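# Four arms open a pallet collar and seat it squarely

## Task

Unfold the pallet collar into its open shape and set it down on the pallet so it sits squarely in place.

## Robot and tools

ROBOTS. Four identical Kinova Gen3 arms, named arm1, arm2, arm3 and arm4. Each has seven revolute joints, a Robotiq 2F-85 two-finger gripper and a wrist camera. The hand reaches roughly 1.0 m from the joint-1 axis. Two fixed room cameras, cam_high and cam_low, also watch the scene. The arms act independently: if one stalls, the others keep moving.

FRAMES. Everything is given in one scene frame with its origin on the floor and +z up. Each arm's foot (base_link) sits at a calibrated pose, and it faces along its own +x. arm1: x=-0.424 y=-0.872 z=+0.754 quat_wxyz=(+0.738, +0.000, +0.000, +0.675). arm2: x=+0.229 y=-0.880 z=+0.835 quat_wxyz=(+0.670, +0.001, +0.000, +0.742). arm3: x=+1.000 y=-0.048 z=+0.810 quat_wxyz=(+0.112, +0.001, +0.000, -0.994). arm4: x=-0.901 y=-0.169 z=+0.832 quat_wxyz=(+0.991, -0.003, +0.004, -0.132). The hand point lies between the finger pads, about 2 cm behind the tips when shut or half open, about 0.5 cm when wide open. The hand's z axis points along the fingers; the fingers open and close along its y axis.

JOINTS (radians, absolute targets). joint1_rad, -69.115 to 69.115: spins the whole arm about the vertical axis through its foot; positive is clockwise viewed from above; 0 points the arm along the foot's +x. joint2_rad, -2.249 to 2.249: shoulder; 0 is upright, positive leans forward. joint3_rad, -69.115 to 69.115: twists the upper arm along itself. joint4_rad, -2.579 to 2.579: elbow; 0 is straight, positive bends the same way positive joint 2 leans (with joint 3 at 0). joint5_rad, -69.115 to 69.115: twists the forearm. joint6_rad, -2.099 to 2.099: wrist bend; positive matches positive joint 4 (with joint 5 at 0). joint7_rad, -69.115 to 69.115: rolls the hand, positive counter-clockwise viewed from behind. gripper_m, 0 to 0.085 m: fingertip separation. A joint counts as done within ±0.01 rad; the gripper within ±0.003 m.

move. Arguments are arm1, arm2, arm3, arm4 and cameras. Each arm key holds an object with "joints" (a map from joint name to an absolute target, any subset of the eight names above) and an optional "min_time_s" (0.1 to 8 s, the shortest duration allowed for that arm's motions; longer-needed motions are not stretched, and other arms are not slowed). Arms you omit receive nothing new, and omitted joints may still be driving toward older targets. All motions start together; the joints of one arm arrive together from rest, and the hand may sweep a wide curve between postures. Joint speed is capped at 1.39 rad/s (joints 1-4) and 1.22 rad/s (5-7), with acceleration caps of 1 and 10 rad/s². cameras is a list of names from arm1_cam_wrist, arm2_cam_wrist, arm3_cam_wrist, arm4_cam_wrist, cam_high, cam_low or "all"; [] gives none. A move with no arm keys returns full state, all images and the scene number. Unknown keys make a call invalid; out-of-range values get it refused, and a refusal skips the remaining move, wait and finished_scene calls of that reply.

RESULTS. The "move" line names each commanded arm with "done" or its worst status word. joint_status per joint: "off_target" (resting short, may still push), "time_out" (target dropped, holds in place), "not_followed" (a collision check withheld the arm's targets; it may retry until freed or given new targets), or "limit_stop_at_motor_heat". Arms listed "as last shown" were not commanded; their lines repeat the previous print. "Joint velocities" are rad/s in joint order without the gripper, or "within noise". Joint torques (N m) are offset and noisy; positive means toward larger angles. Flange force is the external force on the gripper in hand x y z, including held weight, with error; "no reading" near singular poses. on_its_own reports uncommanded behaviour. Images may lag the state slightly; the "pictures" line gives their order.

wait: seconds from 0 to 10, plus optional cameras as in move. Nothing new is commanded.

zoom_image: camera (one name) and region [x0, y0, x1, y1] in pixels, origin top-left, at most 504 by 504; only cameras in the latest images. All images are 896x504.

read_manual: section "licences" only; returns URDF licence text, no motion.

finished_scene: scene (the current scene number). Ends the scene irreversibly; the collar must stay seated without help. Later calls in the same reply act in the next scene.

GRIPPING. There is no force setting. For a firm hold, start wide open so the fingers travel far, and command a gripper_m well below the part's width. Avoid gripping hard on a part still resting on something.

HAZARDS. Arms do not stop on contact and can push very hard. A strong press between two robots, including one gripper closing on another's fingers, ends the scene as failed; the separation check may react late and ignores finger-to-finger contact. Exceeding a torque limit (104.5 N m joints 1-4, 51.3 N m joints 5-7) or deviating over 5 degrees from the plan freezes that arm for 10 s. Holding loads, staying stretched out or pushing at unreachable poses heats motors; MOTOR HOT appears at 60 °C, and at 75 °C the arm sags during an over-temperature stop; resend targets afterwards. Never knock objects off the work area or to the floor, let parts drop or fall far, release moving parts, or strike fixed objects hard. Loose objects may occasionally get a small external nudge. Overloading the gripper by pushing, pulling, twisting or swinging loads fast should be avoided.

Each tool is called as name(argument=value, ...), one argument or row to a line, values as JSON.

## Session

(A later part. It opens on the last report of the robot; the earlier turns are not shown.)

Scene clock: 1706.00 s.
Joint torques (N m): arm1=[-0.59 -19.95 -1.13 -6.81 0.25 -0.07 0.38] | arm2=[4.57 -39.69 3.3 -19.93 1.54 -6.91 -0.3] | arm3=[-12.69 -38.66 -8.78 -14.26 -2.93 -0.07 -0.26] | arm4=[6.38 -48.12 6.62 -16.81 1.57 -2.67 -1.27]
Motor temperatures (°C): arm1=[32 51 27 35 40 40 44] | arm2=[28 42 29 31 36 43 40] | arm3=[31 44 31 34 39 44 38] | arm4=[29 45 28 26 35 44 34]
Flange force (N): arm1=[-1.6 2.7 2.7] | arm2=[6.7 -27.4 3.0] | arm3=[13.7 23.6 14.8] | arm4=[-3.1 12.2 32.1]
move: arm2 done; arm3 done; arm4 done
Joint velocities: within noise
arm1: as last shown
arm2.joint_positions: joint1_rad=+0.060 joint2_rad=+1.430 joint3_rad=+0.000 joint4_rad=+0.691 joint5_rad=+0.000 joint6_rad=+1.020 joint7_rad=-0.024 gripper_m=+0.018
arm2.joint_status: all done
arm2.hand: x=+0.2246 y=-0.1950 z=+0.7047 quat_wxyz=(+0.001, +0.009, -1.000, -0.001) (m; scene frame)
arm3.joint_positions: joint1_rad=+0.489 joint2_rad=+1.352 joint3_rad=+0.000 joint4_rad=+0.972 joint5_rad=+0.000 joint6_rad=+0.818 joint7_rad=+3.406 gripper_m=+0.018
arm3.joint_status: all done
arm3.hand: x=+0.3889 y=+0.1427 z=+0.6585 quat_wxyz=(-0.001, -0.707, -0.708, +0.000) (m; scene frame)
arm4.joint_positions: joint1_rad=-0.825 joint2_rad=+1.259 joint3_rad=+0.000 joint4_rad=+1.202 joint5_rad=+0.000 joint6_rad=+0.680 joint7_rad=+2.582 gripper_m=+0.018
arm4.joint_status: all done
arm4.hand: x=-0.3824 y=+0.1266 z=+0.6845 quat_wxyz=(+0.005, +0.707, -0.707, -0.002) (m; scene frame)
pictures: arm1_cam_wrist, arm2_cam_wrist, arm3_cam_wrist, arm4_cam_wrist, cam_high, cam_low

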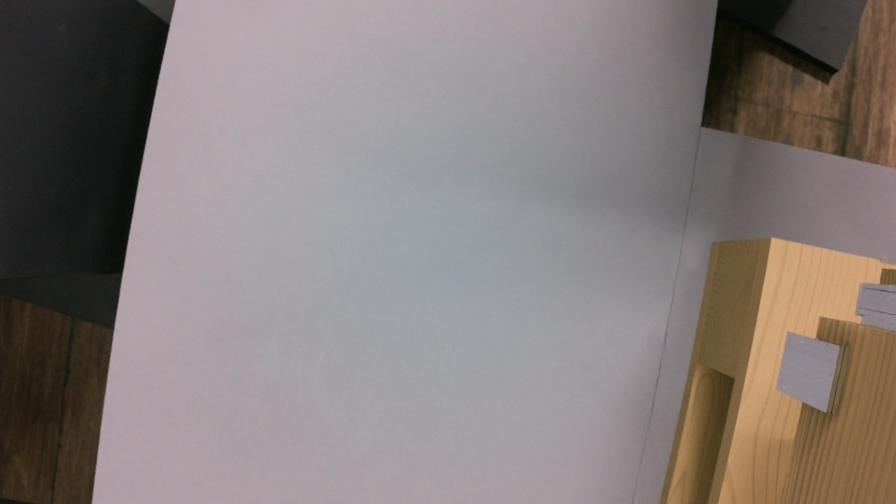

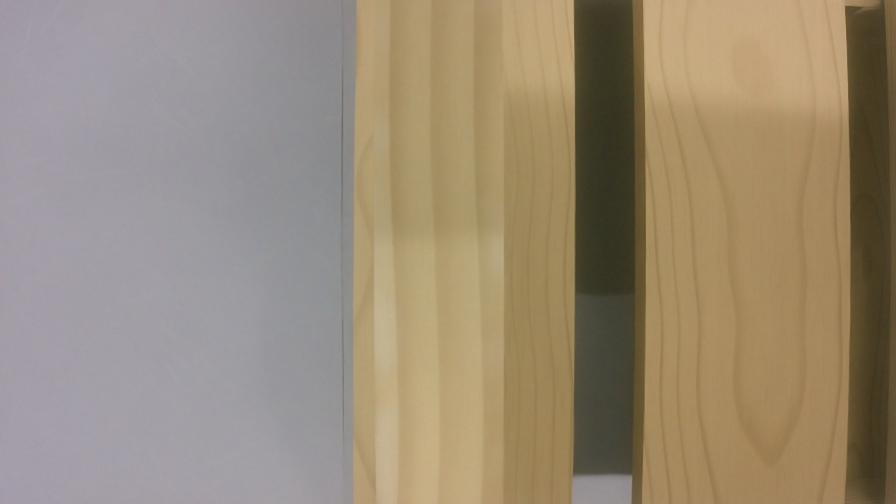

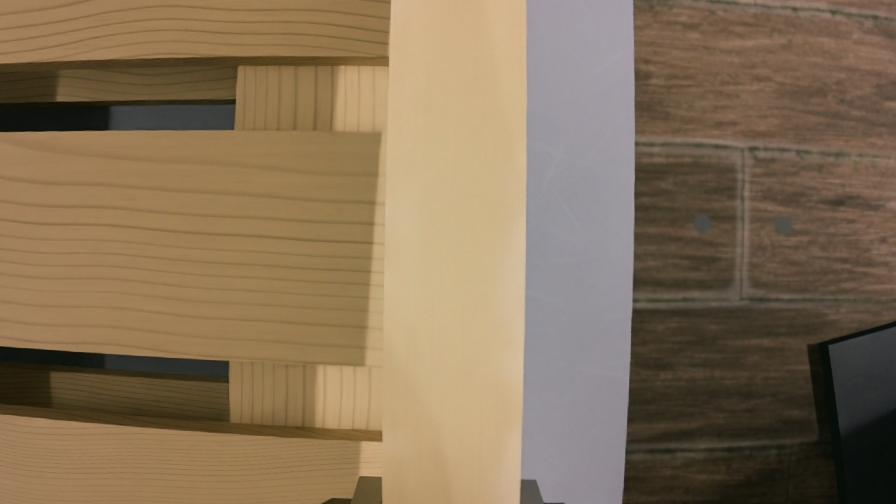

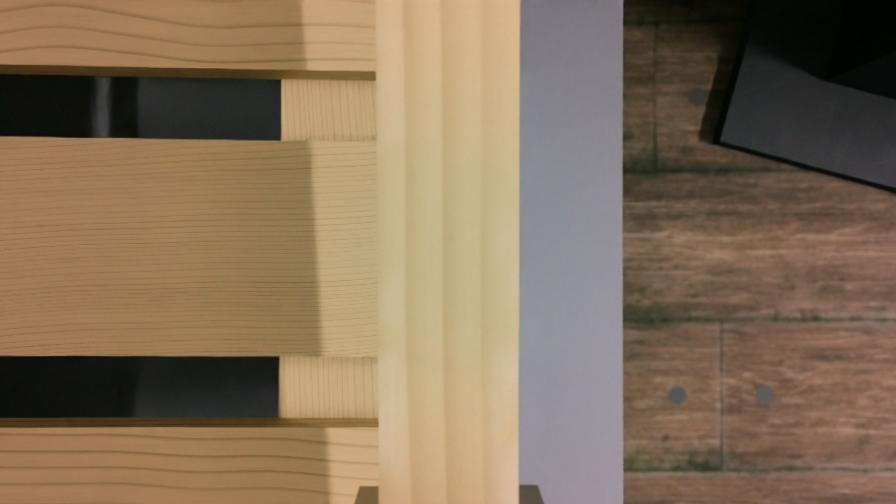

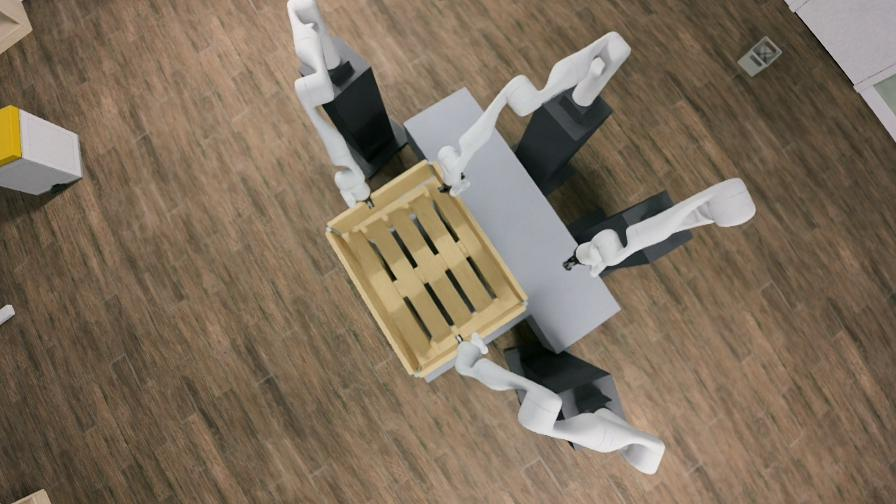

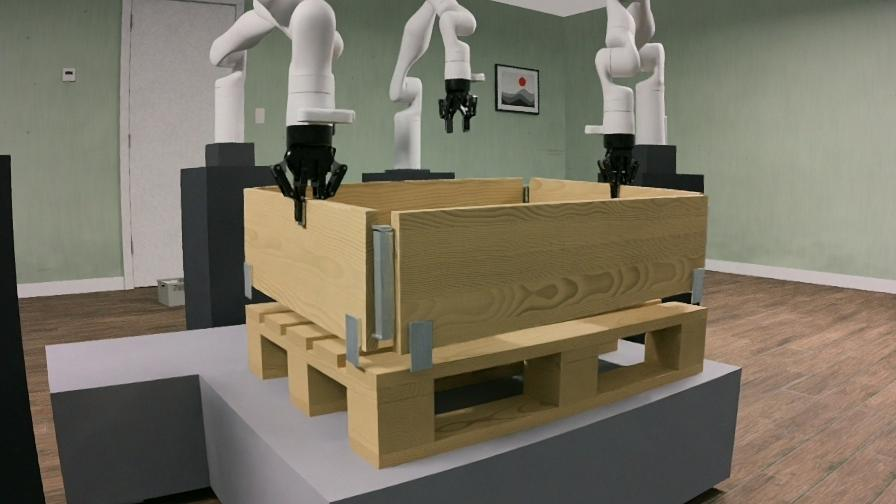

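move(
  arm2={"joints":{"joint2_rad":1.4906,"joint4_rad":0.6483,"joint6_rad":1.0027},"min_time_s":2},
  arm4={"joints":{"joint2_rad":1.3301,"joint4_rad":1.164,"joint6_rad":0.6475},"min_time_s":2},
  cameras=["arm1_cam_wrist","cam_high","cam_low"],
)

zoom_image(
  camera="cam_low",
  region=[230, 160, 480, 400],
)

zoom_image(
  camera="cam_low",
  region=[500, 160, 750, 400],
)

zoom_image(
  camera="cam_high",
  region=[310, 140, 550, 400],
)

Scene clock: 1763.20 s.
Joint torques (N m): arm1=[-0.54 -19.98 -1.12 -6.85 0.24 -0.03 0.38] | arm2=[2.23 -31.87 1.26 -19.11 0.72 -8.31 -0.03] | arm3=[-16.77 -55.05 -15.66 -19.29 -6.88 -1.55 -0.39] | arm4=[5.53 -34.82 4.59 -6.13 0.94 3.82 -0.6]
Motor temperatures (°C): arm1=[32 47 27 33 40 39 44] | arm2=[28 43 29 32 36 43 40] | arm3=[31 43 31 34 39 44 37] | arm4=[29 47 28 28 35 44 34]
Flange force (N): arm1=[-1.4 2.6 2.9] | arm2=[3.8 -41.5 -14.5] | arm3=[23.1 15.2 40.2] | arm4=[-6.4 5.8 21.8]
move: arm2 done; arm4 done
TORQUE WARNING: arm3's joint2_rad reached its warning level (56.7 N m). A warning alone does not stop the arm.
Joint velocities: within noise
arm1: as last shown
arm2.joint_positions: joint1_rad=+0.060 joint2_rad=+1.491 joint3_rad=+0.000 joint4_rad=+0.648 joint5_rad=+0.000 joint6_rad=+1.003 joint7_rad=-0.024 gripper_m=+0.018
arm2.joint_status: all done
arm2.hand: x=+0.2245 y=-0.1951 z=+0.6746 quat_wxyz=(+0.001, +0.009, -1.000, -0.001) (m; scene frame)
arm3.joint_positions: joint1_rad=+0.489 joint2_rad=+1.352 joint3_rad=+0.000 joint4_rad=+0.972 joint5_rad=+0.000 joint6_rad=+0.818 joint7_rad=+3.406 gripper_m=+0.018
arm3.joint_status: not commanded
arm3.hand: x=+0.3890 y=+0.1427 z=+0.6584 quat_wxyz=(-0.001, -0.707, -0.708, -0.001) (m; scene frame)
arm4.joint_positions: joint1_rad=-0.825 joint2_rad=+1.330 joint3_rad=+0.000 joint4_rad=+1.164 joint5_rad=+0.000 joint6_rad=+0.648 joint7_rad=+2.582 gripper_m=+0.018
arm4.joint_status: all done
arm4.hand: x=-0.3827 y=+0.1264 z=+0.6495 quat_wxyz=(+0.005, +0.707, -0.707, -0.002) (m; scene frame)
pictures: arm1_cam_wrist, cam_high, cam_low

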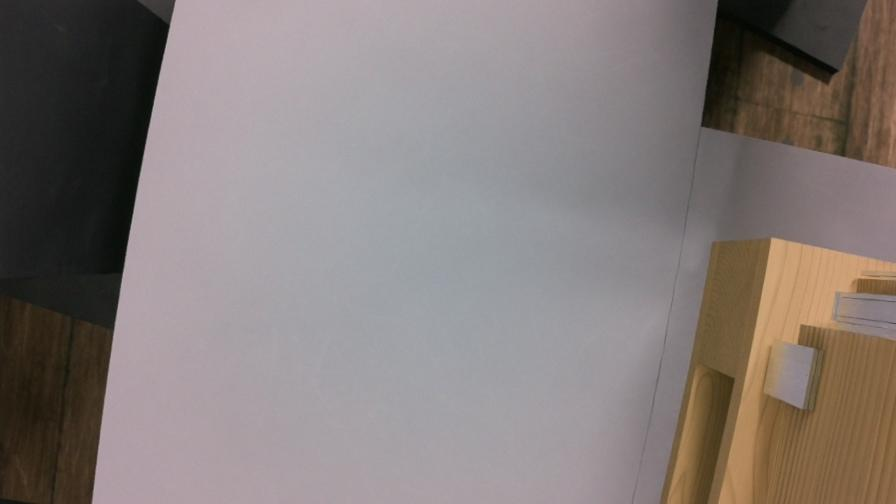

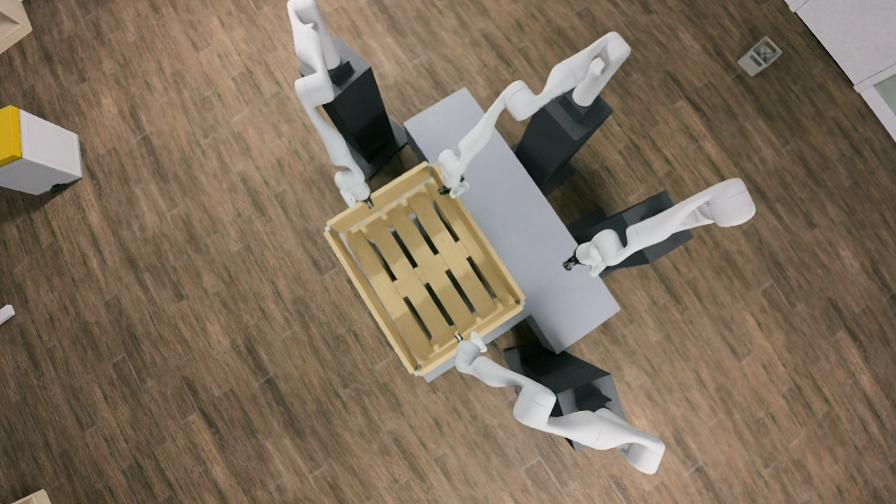

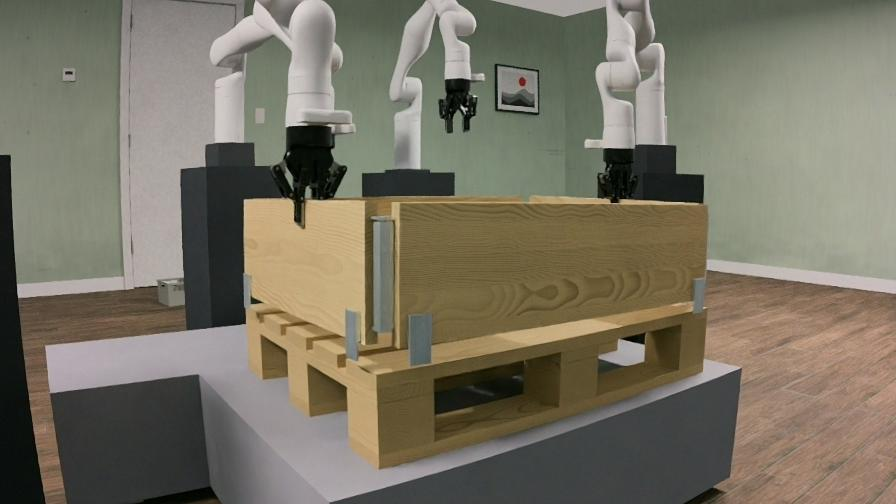

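Scaled by 2.016 from the camera's 896x504 image, which has a finer 1280x720 frame.

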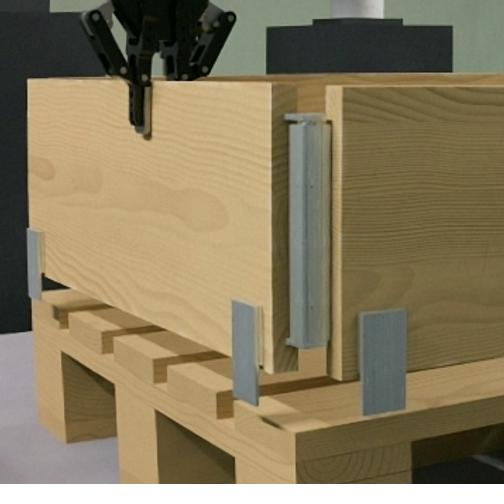

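Scaled by 2.016 from the camera's 896x504 image, which has a finer 1280x720 frame.

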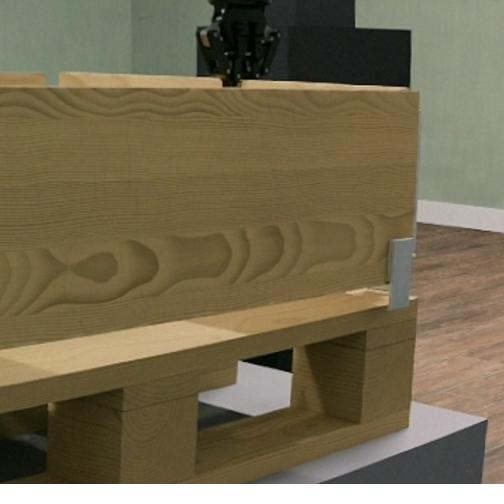

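Scaled by 1.938 from the camera's 896x504 image, which has a finer 1280x720 frame.

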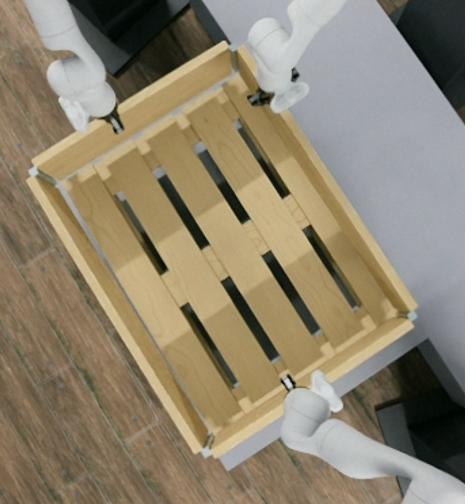

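move(
  arm2={"joints":{"joint1_rad":0.0051,"joint2_rad":1.4125,"joint4_rad":0.8546,"joint6_rad":0.8745,"joint7_rad":-0.0969},"min_time_s":2},
  arm3={"joints":{"joint1_rad":0.4302,"joint2_rad":1.4126,"joint4_rad":0.838,"joint6_rad":0.891,"joint7_rad":3.3299},"min_time_s":2},
  arm4={"joints":{"joint1_rad":-0.8254,"joint2_rad":1.2821,"joint4_rad":1.3226,"joint6_rad":0.5369,"joint7_rad":2.5635},"min_time_s":2},
  cameras=["arm1_cam_wrist","cam_high","cam_low"],
)

zoom_image(
  camera="cam_low",
  region=[230, 160, 480, 400],
)

zoom_image(
  camera="cam_low",
  region=[500, 160, 750, 400],
)

zoom_image(
  camera="cam_high",
  region=[310, 140, 550, 400],
)

Scene clock: 1811.17 s.
Joint torques (N m): arm1=[-0.53 -19.97 -1.09 -6.84 0.25 -0.06 0.39] | arm2=[3.68 -38.62 3.26 -20.46 1.6 -7.14 0.07] | arm3=[-14.48 -48.39 -10.5 -19.55 -4.67 -2.96 -0.69] | arm4=[6.17 -39.56 5.31 -10.88 0.73 -0.38 -0.59]
Motor temperatures (°C): arm1=[32 45 27 33 40 39 44] | arm2=[28 42 29 33 36 44 40] | arm3=[31 50 31 34 39 44 37] | arm4=[28 46 28 27 35 44 34]
Flange force (N): arm1=[-1.4 2.6 2.8] | arm2=[4.0 -31.6 0.4] | arm3=[18.3 22.6 23.6] | arm4=[-4.8 11.9 24.4]
move: arm2 done; arm3 done; arm4 done
TORQUE WARNING: arm3's joint2_rad reached its warning level (56.7 N m). A warning alone does not stop the arm.
Joint velocities: within noise
arm1: as last shown
arm2.joint_positions: joint1_rad=+0.005 joint2_rad=+1.413 joint3_rad=+0.000 joint4_rad=+0.855 joint5_rad=+0.000 joint6_rad=+0.875 joint7_rad=-0.097 gripper_m=+0.018
arm2.joint_status: all done
arm2.hand: x=+0.1896 y=-0.2239 z=+0.6748 quat_wxyz=(+0.001, +0.000, -1.000, -0.001) (m; scene frame)
arm3.joint_positions: joint1_rad=+0.430 joint2_rad=+1.413 joint3_rad=+0.000 joint4_rad=+0.838 joint5_rad=+0.000 joint6_rad=+0.891 joint7_rad=+3.330 gripper_m=+0.018
arm3.joint_status: all done
arm3.hand: x=+0.3593 y=+0.1107 z=+0.6506 quat_wxyz=(-0.001, -0.713, -0.701, +0.000) (m; scene frame)
arm4.joint_positions: joint1_rad=-0.825 joint2_rad=+1.282 joint3_rad=+0.000 joint4_rad=+1.323 joint5_rad=+0.000 joint6_rad=+0.537 joint7_rad=+2.563 gripper_m=+0.018
arm4.joint_status: all done
arm4.hand: x=-0.4118 y=+0.1086 z=+0.6499 quat_wxyz=(+0.005, +0.701, -0.714, -0.002) (m; scene frame)
pictures: arm1_cam_wrist, cam_high, cam_low

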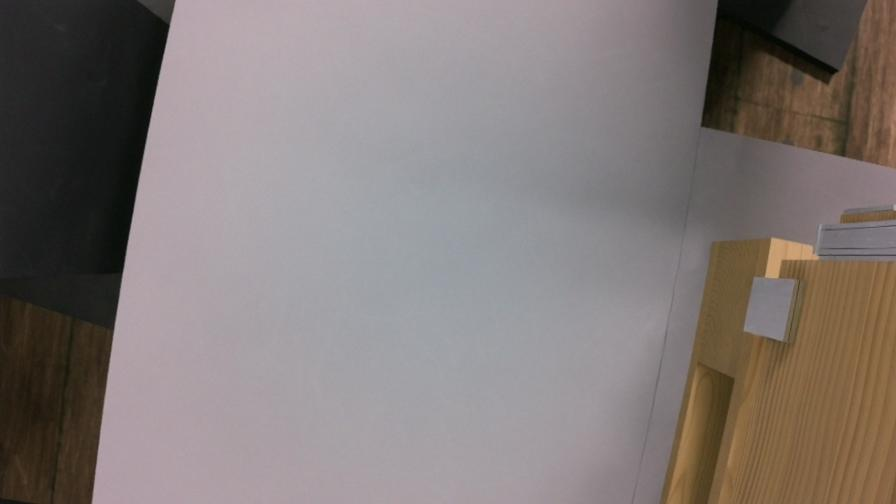

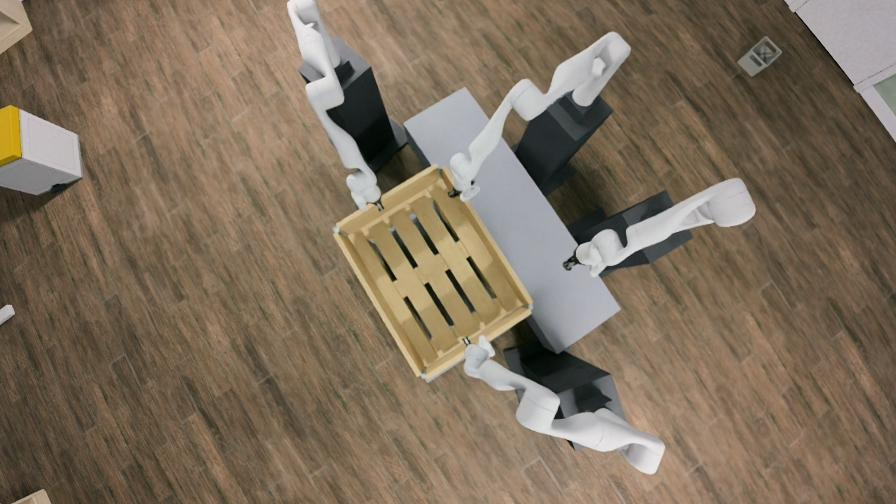

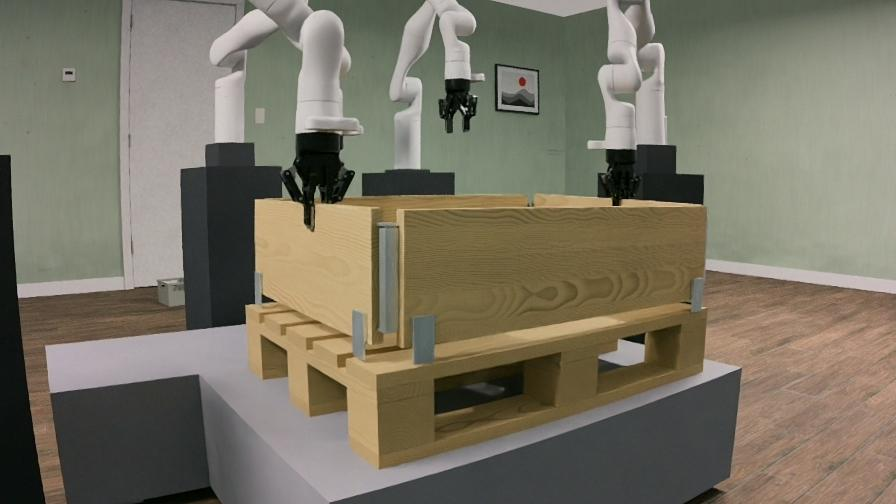

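Scaled by 2.016 from the camera's 896x504 image, which has a finer 1280x720 frame.

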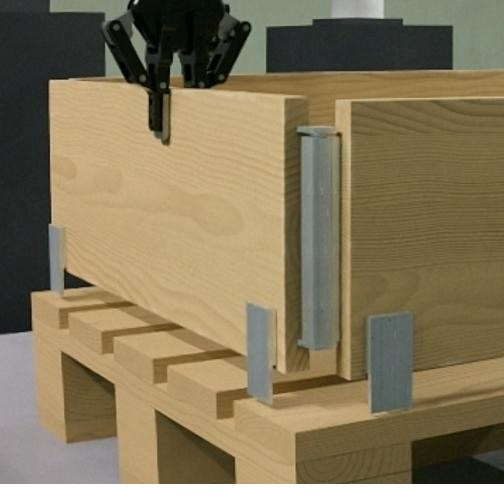

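Scaled by 2.016 from the camera's 896x504 image, which has a finer 1280x720 frame.

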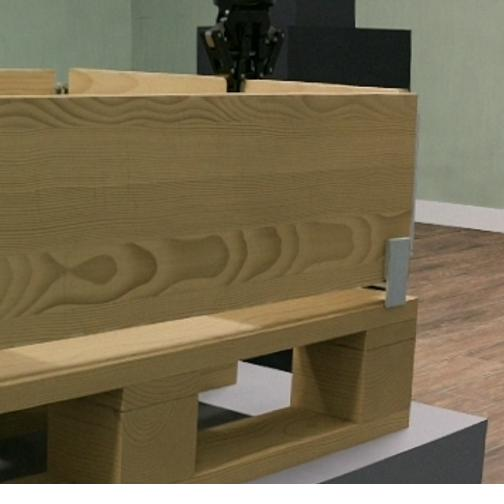

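Scaled by 1.938 from the camera's 896x504 image, which has a finer 1280x720 frame.

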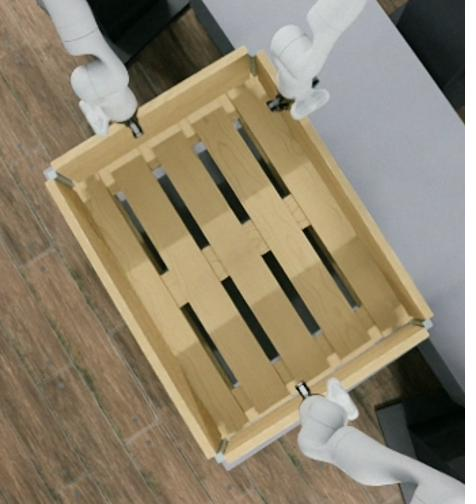

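move(
  arm2={"joints":{"joint2_rad":1.4645,"joint4_rad":0.8169,"joint6_rad":0.8602},"min_time_s":2},
  arm3={"joints":{"joint2_rad":1.4643,"joint4_rad":0.8008,"joint6_rad":0.8765},"min_time_s":2},
  arm4={"joints":{"joint2_rad":1.3356,"joint4_rad":1.2905,"joint6_rad":0.5155},"min_time_s":2},
  cameras=["arm1_cam_wrist","cam_low","cam_high"],
)

zoom_image(
  camera="cam_low",
  region=[230, 240, 480, 400],
)

zoom_image(
  camera="cam_low",
  region=[600, 200, 750, 350],
)

zoom_image(
  camera="arm1_cam_wrist",
  region=[640, 180, 896, 436],
)

Scene clock: 1882.63 s.
Joint torques (N m): arm1=[-0.56 -19.93 -1.18 -6.83 0.26 -0.04 0.39] | arm2=[33 37.62 28.59 -24.03 13.74 -36.49 0.75] | arm3=[-1.56 45.03 -2.74 -23.71 -0.58 -40.95 -0.75] | arm4=[31 -54.53 30.4 -26.91 6.2 -6.33 -1.14]
Motor temperatures (°C): arm1=[32 42 27 32 40 38 44] | arm2=[28 46 29 32 36 46 40] | arm3=[32 50 31 35 39 45 37] | arm4=[29 52 28 27 35 44 34]
Flange force (N): arm1=[-1.4 2.6 2.8] | arm2=[44.2 -124.0 -182.5] | arm3=[-23.8 118.7 -199.3] | arm4=[-22.9 65.9 28.9]
move: arm2 done; arm3 time_out; arm4 done
TORQUE WARNING: arm3's joint6_rad reached its warning level (29.4 N m). A warning alone does not stop the arm.
TORQUE WARNING: arm4's joint2_rad reached its warning level (56.7 N m). A warning alone does not stop the arm.
TORQUE WARNING: arm2's joint6_rad reached its warning level (29.4 N m). A warning alone does not stop the arm.
Joint velocities: within noise
arm1: as last shown
arm2.joint_positions: joint1_rad=+0.005 joint2_rad=+1.464 joint3_rad=+0.000 joint4_rad=+0.817 joint5_rad=+0.000 joint6_rad=+0.864 joint7_rad=-0.097 gripper_m=+0.018
arm2.joint_status: all done
arm2.hand: x=+0.1897 y=-0.2249 z=+0.6501 quat_wxyz=(+0.001, +0.000, -1.000, +0.001) (m; scene frame)
arm3.joint_positions: joint1_rad=+0.430 joint2_rad=+1.450 joint3_rad=+0.000 joint4_rad=+0.801 joint5_rad=+0.000 joint6_rad=+0.884 joint7_rad=+3.330 gripper_m=+0.018
arm3.joint_status: joint2_rad time_out (moved +0.037 of +0.052); the others done
arm3.hand: x=+0.3553 y=+0.1115 z=+0.6350 quat_wxyz=(+0.002, -0.713, -0.701, +0.001) (m; scene frame)
arm4.joint_positions: joint1_rad=-0.825 joint2_rad=+1.336 joint3_rad=+0.000 joint4_rad=+1.290 joint5_rad=+0.000 joint6_rad=+0.516 joint7_rad=+2.563 gripper_m=+0.018
arm4.joint_status: all done
arm4.hand: x=-0.4120 y=+0.1085 z=+0.6248 quat_wxyz=(+0.005, +0.701, -0.714, -0.002) (m; scene frame)
pictures: arm1_cam_wrist, cam_high, cam_low

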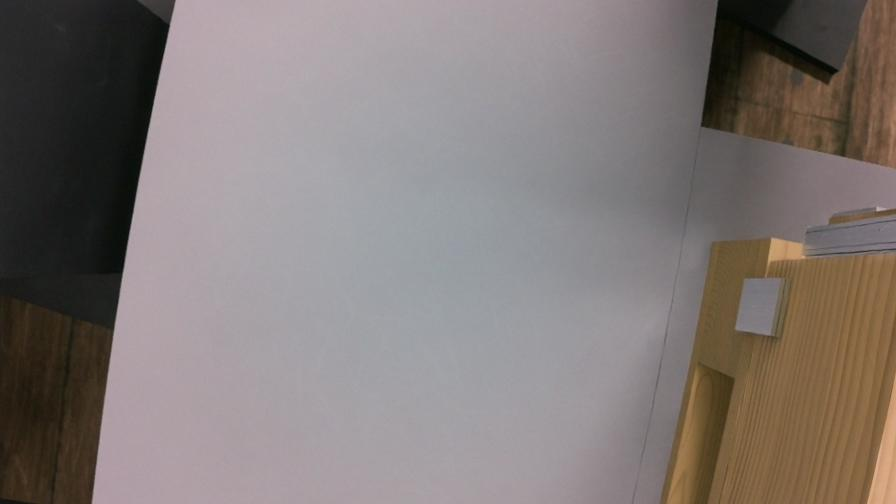

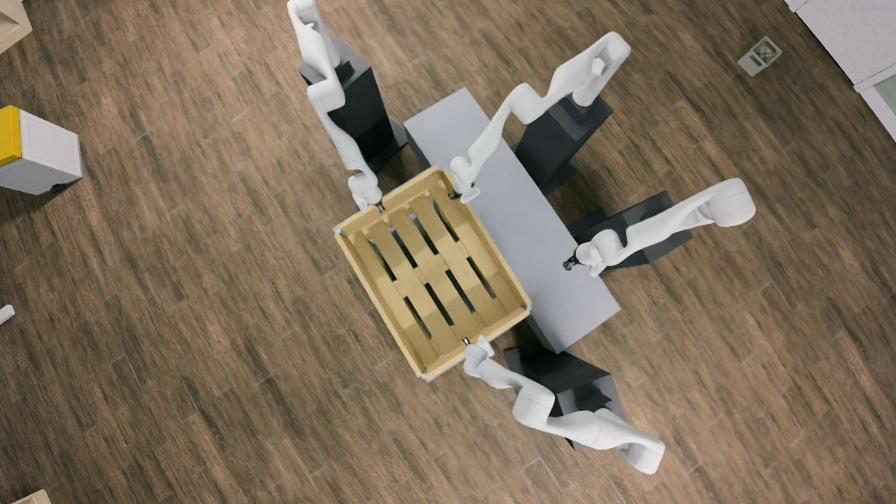

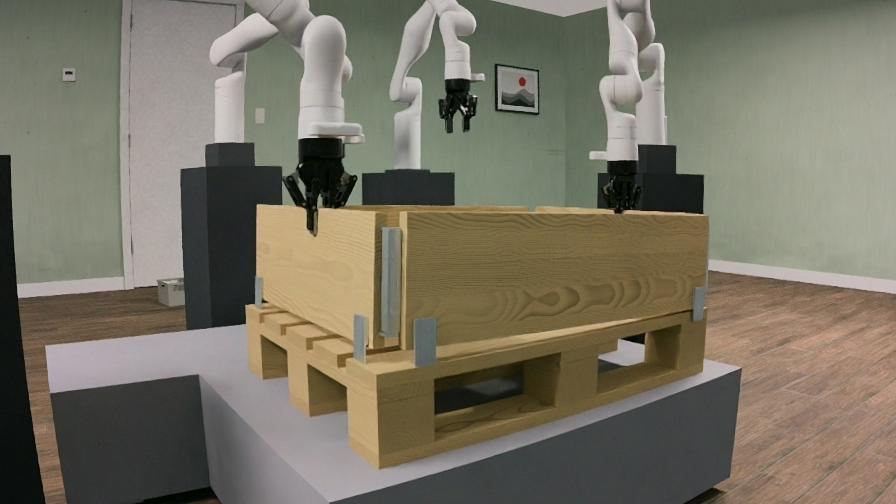

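Scaled by 2.016 from the camera's 896x504 image, which has a finer 1280x720 frame.

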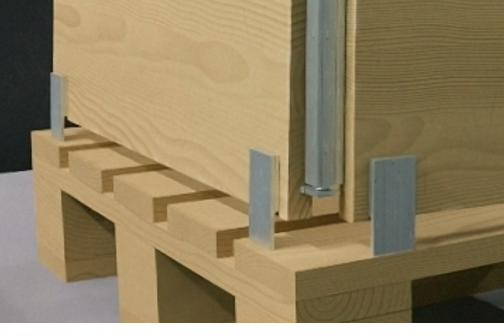

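Scaled by 3.360 from the camera's 896x504 image, which has a finer 1280x720 frame.

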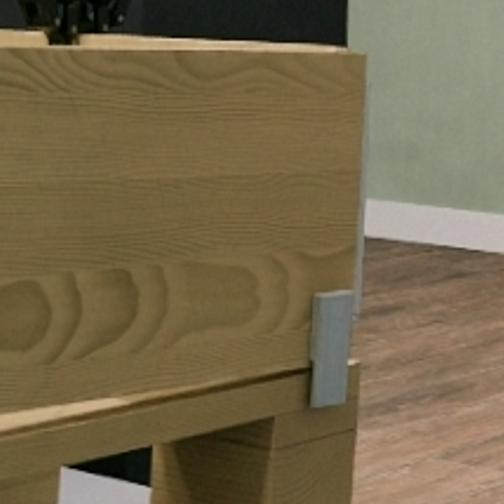

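Scaled by 1.969 from the camera's 896x504 image, which has a finer 1280x720 frame.

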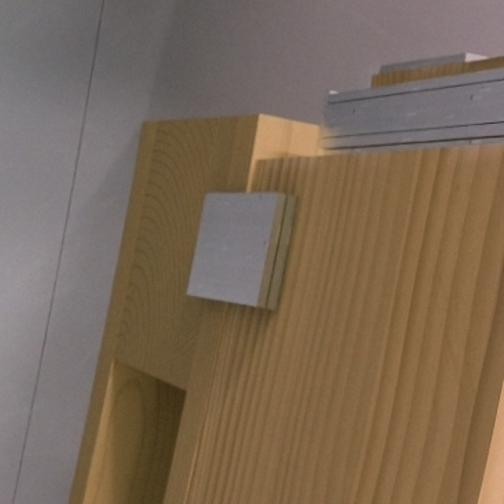

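move(
  arm2={"joints":{"joint2_rad":1.4125,"joint4_rad":0.8546,"joint6_rad":0.8745},"min_time_s":1.5},
  arm3={"joints":{"joint2_rad":1.4126,"joint4_rad":0.838,"joint6_rad":0.891},"min_time_s":1.5},
  arm4={"joints":{"joint2_rad":1.2821,"joint4_rad":1.3226,"joint6_rad":0.5369},"min_time_s":1.5},
)

move(
  arm2={"joints":{"joint1_rad":0.0328,"joint2_rad":1.4203,"joint4_rad":0.8339,"joint6_rad":0.8874,"joint7_rad":-0.0604},"min_time_s":1.5},
  arm3={"joints":{"joint1_rad":0.4458,"joint2_rad":1.3804,"joint4_rad":0.9262,"joint6_rad":0.835,"joint7_rad":3.3542},"min_time_s":1.5},
  arm4={"joints":{"joint1_rad":-0.8088,"joint2_rad":1.303,"joint4_rad":1.2517,"joint6_rad":0.5869,"joint7_rad":2.5889},"min_time_s":1.5},
  cameras=["arm1_cam_wrist","cam_low"],
)

zoom_image(
  camera="cam_low",
  region=[230, 240, 480, 400],
)

zoom_image(
  camera="arm1_cam_wrist",
  region=[640, 180, 896, 436],
)

Scene clock: 1932.17 s.
Joint torques (N m): arm1=[-0.55 -19.93 -1.17 -6.81 0.22 -0.04 0.37] | arm2=[2.75 -43.66 3.63 -22.06 2.2 -7.44 0.31] | arm3=[-13.62 -42.47 -8.52 -17.18 -3.27 -2.72 -0.52] | arm4=[5.94 -41.45 5.28 -12.38 0.73 -1.5 -0.63]
Motor temperatures (°C): arm1=[32 41 27 31 40 38 44] | arm2=[32 47 32 32 39 59 40] | arm3=[31 49 30 36 39 55 37] | arm4=[33 55 31 29 36 45 34]
Flange force (N): arm1=[-1.5 2.6 2.8] | arm2=[3.1 -28.6 8.2] | arm3=[16.8 22.2 15.0] | arm4=[-4.0 12.2 25.6]
move: arm2 done; arm3 done; arm4 done
MOTOR HOT: the motor of arm2's joint6_rad reports 59 °C; the controller stops that arm at 75 °C. To cool a motor, set the load down, stop pushing, or move to a pose that needs little force.
TORQUE WARNING: arm2's joint6_rad reached its warning level (29.4 N m). A warning alone does not stop the arm.
TORQUE WARNING: arm3's joint6_rad reached its warning level (29.4 N m). A warning alone does not stop the arm.
Joint velocities: within noise
arm1: as last shown
arm2.joint_positions: joint1_rad=+0.005 joint2_rad=+1.413 joint3_rad=+0.000 joint4_rad=+0.855 joint5_rad=+0.000 joint6_rad=+0.875 joint7_rad=-0.097 gripper_m=+0.018
arm2.joint_status: all done
arm2.hand: x=+0.1896 y=-0.2239 z=+0.6748 quat_wxyz=(+0.001, +0.000, -1.000, -0.001) (m; scene frame)
arm3.joint_positions: joint1_rad=+0.430 joint2_rad=+1.413 joint3_rad=+0.000 joint4_rad=+0.838 joint5_rad=+0.001 joint6_rad=+0.891 joint7_rad=+3.330 gripper_m=+0.018
arm3.joint_status: all done
arm3.hand: x=+0.3593 y=+0.1107 z=+0.6506 quat_wxyz=(-0.001, -0.713, -0.701, -0.001) (m; scene frame)
arm4.joint_positions: joint1_rad=-0.825 joint2_rad=+1.282 joint3_rad=+0.000 joint4_rad=+1.323 joint5_rad=+0.000 joint6_rad=+0.537 joint7_rad=+2.563 gripper_m=+0.018
arm4.joint_status: all done
arm4.hand: x=-0.4117 y=+0.1086 z=+0.6499 quat_wxyz=(+0.005, +0.701, -0.714, -0.002) (m; scene frame)
pictures: none

Scene clock: 1933.97 s.
Joint torques (N m): arm1=[-0.53 -19.99 -1.17 -6.78 0.26 -0.04 0.38] | arm2=[-0.71 -40.1 0.25 -17.26 0.73 -4.35 0.4] | arm3=[-10.19 -46.42 -5.53 -22.35 -1.37 -6.03 0.09] | arm4=[8.1 -47.17 7.52 -19.79 1.9 -4.87 -0.02]
Motor temperatures (°C): arm1=[32 41 27 31 40 38 44] | arm2=[32 47 32 32 39 59 40] | arm3=[31 49 30 36 39 55 37] | arm4=[33 55 31 29 36 45 34]
Flange force (N): arm1=[-1.5 2.8 2.8] | arm2=[-0.7 -18.0 9.4] | arm3=[8.0 31.1 15.0] | arm4=[-1.5 26.3 24.6]
move: arm2 done; arm3 done; arm4 done
MOTOR HOT: still on. The motor of arm2's joint6_rad reports 59 °C.
Joint velocities: within noise
arm1: as last shown
arm2.joint_positions: joint1_rad=+0.033 joint2_rad=+1.420 joint3_rad=+0.000 joint4_rad=+0.834 joint5_rad=+0.000 joint6_rad=+0.887 joint7_rad=-0.060 gripper_m=+0.018
arm2.joint_status: all done
arm2.hand: x=+0.2076 y=-0.2200 z=+0.6746 quat_wxyz=(+0.001, +0.005, -1.000, -0.001) (m; scene frame)
arm3.joint_positions: joint1_rad=+0.446 joint2_rad=+1.380 joint3_rad=+0.000 joint4_rad=+0.926 joint5_rad=+0.000 joint6_rad=+0.835 joint7_rad=+3.354 gripper_m=+0.018
arm3.joint_status: all done
arm3.hand: x=+0.3753 y=+0.1177 z=+0.6506 quat_wxyz=(-0.001, -0.710, -0.704, +0.000) (m; scene frame)
arm4.joint_positions: joint1_rad=-0.809 joint2_rad=+1.303 joint3_rad=+0.000 joint4_rad=+1.252 joint5_rad=+0.000 joint6_rad=+0.587 joint7_rad=+2.589 gripper_m=+0.018
arm4.joint_status: all done
arm4.hand: x=-0.3938 y=+0.1085 z=+0.6497 quat_wxyz=(+0.005, +0.704, -0.711, -0.002) (m; scene frame)
pictures: arm1_cam_wrist, cam_low

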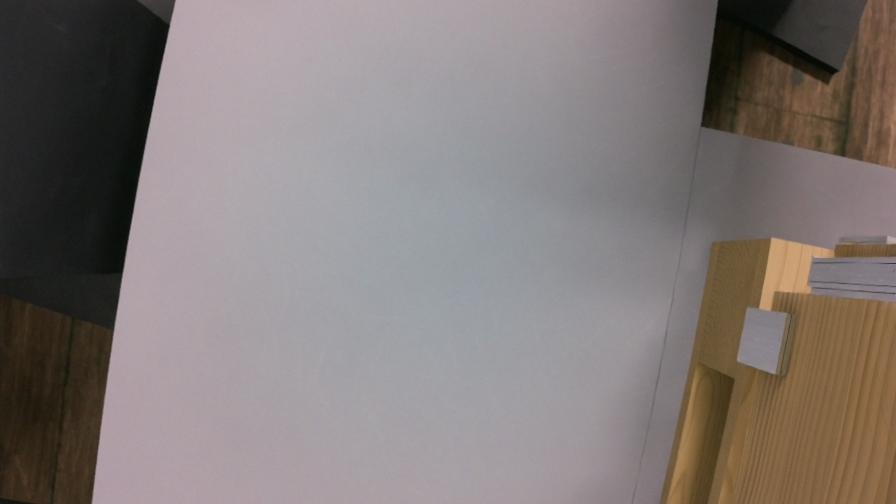

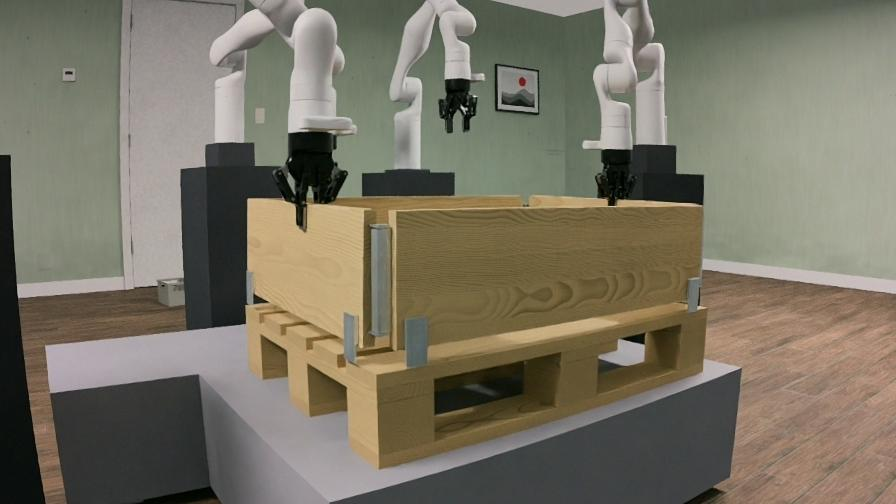

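Scaled by 2.016 from the camera's 896x504 image, which has a finer 1280x720 frame.

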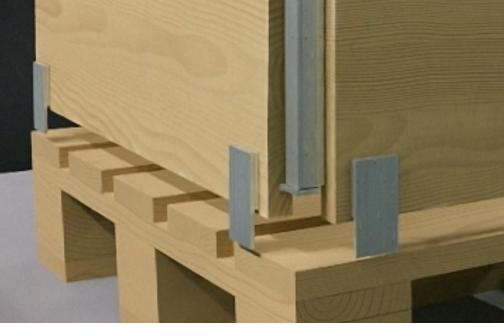

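Scaled by 1.969 from the camera's 896x504 image, which has a finer 1280x720 frame.

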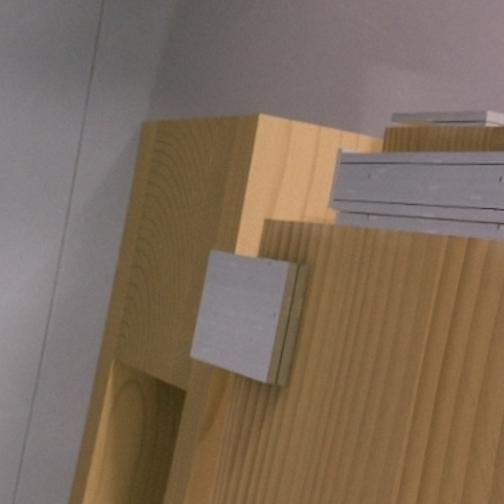

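move(
  arm2={"joints":{"joint1_rad":0.0424,"joint2_rad":1.4546,"joint4_rad":0.7741,"joint6_rad":0.9129,"joint7_rad":-0.0508},"min_time_s":1.5},
  arm3={"joints":{"joint1_rad":0.4585,"joint2_rad":1.3659,"joint4_rad":0.9538,"joint6_rad":0.8219,"joint7_rad":3.3669},"min_time_s":1.5},
  arm4={"joints":{"joint1_rad":-0.8137,"joint2_rad":1.3361,"joint4_rad":1.1987,"joint6_rad":0.6068,"joint7_rad":2.584},"min_time_s":1.5},
  cameras=["arm1_cam_wrist","cam_low"],
)

zoom_image(
  camera="cam_low",
  region=[230, 240, 480, 400],
)

zoom_image(
  camera="arm1_cam_wrist",
  region=[640, 180, 896, 436],
)

zoom_image(
  camera="cam_low",
  region=[600, 200, 750, 350],
)

Scene clock: 1989.97 s.
Joint torques (N m): arm1=[-0.55 -19.94 -1.16 -6.82 0.23 -0.07 0.36] | arm2=[0.93 -29.75 1.38 -17.55 1.35 -8.04 0.4] | arm3=[-11.14 -51.39 -8.56 -11.87 -3.08 4.36 0.42] | arm4=[7.2 -28.25 6.63 -18.99 2.2 -8.07 0.19]
Motor temperatures (°C): arm1=[32 40 27 31 40 38 44] | arm2=[31 46 31 32 37 52 40] | arm3=[31 54 30 35 38 51 37] | arm4=[32 55 30 30 36 44 34]
Flange force (N): arm1=[-1.5 2.6 2.7] | arm2=[1.7 -32.1 -15.3] | arm3=[17.5 -0.9 46.0] | arm4=[6.3 37.1 -17.9]
move: arm2 done; arm3 done; arm4 done
MOTOR HOT: cleared for the motors of arm2.
Joint velocities: within noise
arm1.joint_positions: joint1_rad=+0.100 joint2_rad=+0.600 joint3_rad=+0.000 joint4_rad=+1.700 joint5_rad=+0.000 joint6_rad=+0.840 joint7_rad=+0.343 gripper_m=+0.060
arm1.joint_status: not commanded
arm1.hand: x=-0.3103 y=-0.4125 z=+0.8647 quat_wxyz=(+0.000, +0.077, -0.997, -0.001) (m; scene frame)
arm2.joint_positions: joint1_rad=+0.043 joint2_rad=+1.455 joint3_rad=+0.000 joint4_rad=+0.774 joint5_rad=+0.000 joint6_rad=+0.913 joint7_rad=-0.051 gripper_m=+0.018
arm2.joint_status: all done
arm2.hand: x=+0.2136 y=-0.2129 z=+0.6666 quat_wxyz=(+0.001, +0.005, -1.000, -0.001) (m; scene frame)
arm3.joint_positions: joint1_rad=+0.459 joint2_rad=+1.372 joint3_rad=+0.000 joint4_rad=+0.954 joint5_rad=+0.001 joint6_rad=+0.822 joint7_rad=+3.367 gripper_m=+0.018
arm3.joint_status: all done
arm3.hand: x=+0.3839 y=+0.1241 z=+0.6499 quat_wxyz=(-0.003, -0.710, -0.704, -0.002) (m; scene frame)
arm4.joint_positions: joint1_rad=-0.814 joint2_rad=+1.336 joint3_rad=+0.000 joint4_rad=+1.198 joint5_rad=+0.000 joint6_rad=+0.607 joint7_rad=+2.584 gripper_m=+0.018
arm4.joint_status: all done
arm4.hand: x=-0.3877 y=+0.1156 z=+0.6397 quat_wxyz=(+0.005, +0.704, -0.711, -0.002) (m; scene frame)
pictures: arm1_cam_wrist, cam_low

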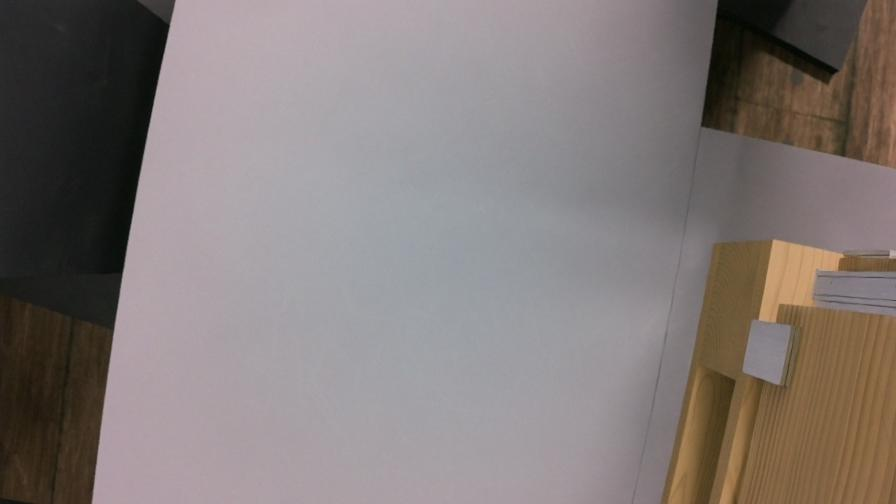

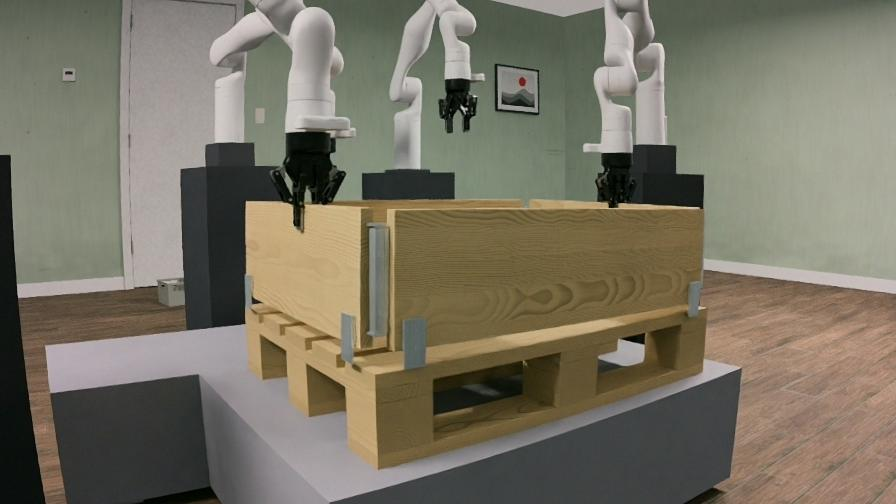

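Scaled by 2.016 from the camera's 896x504 image, which has a finer 1280x720 frame.

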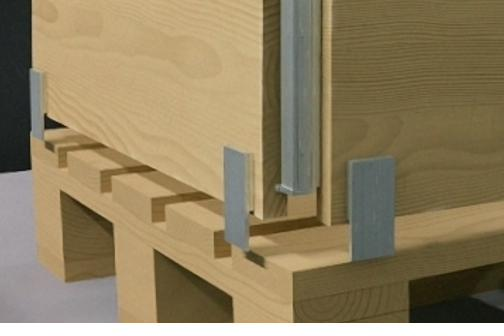

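Scaled by 1.969 from the camera's 896x504 image, which has a finer 1280x720 frame.

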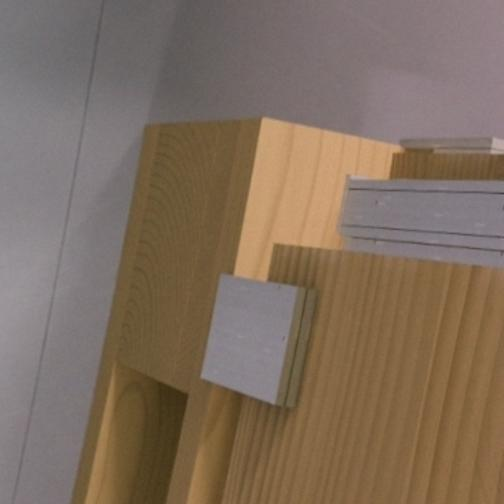

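Scaled by 3.360 from the camera's 896x504 image, which has a finer 1280x720 frame.

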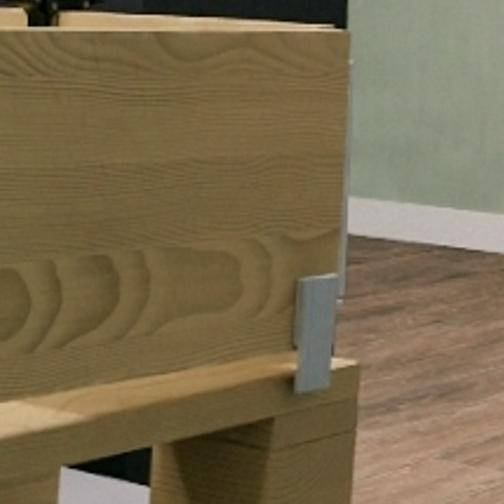

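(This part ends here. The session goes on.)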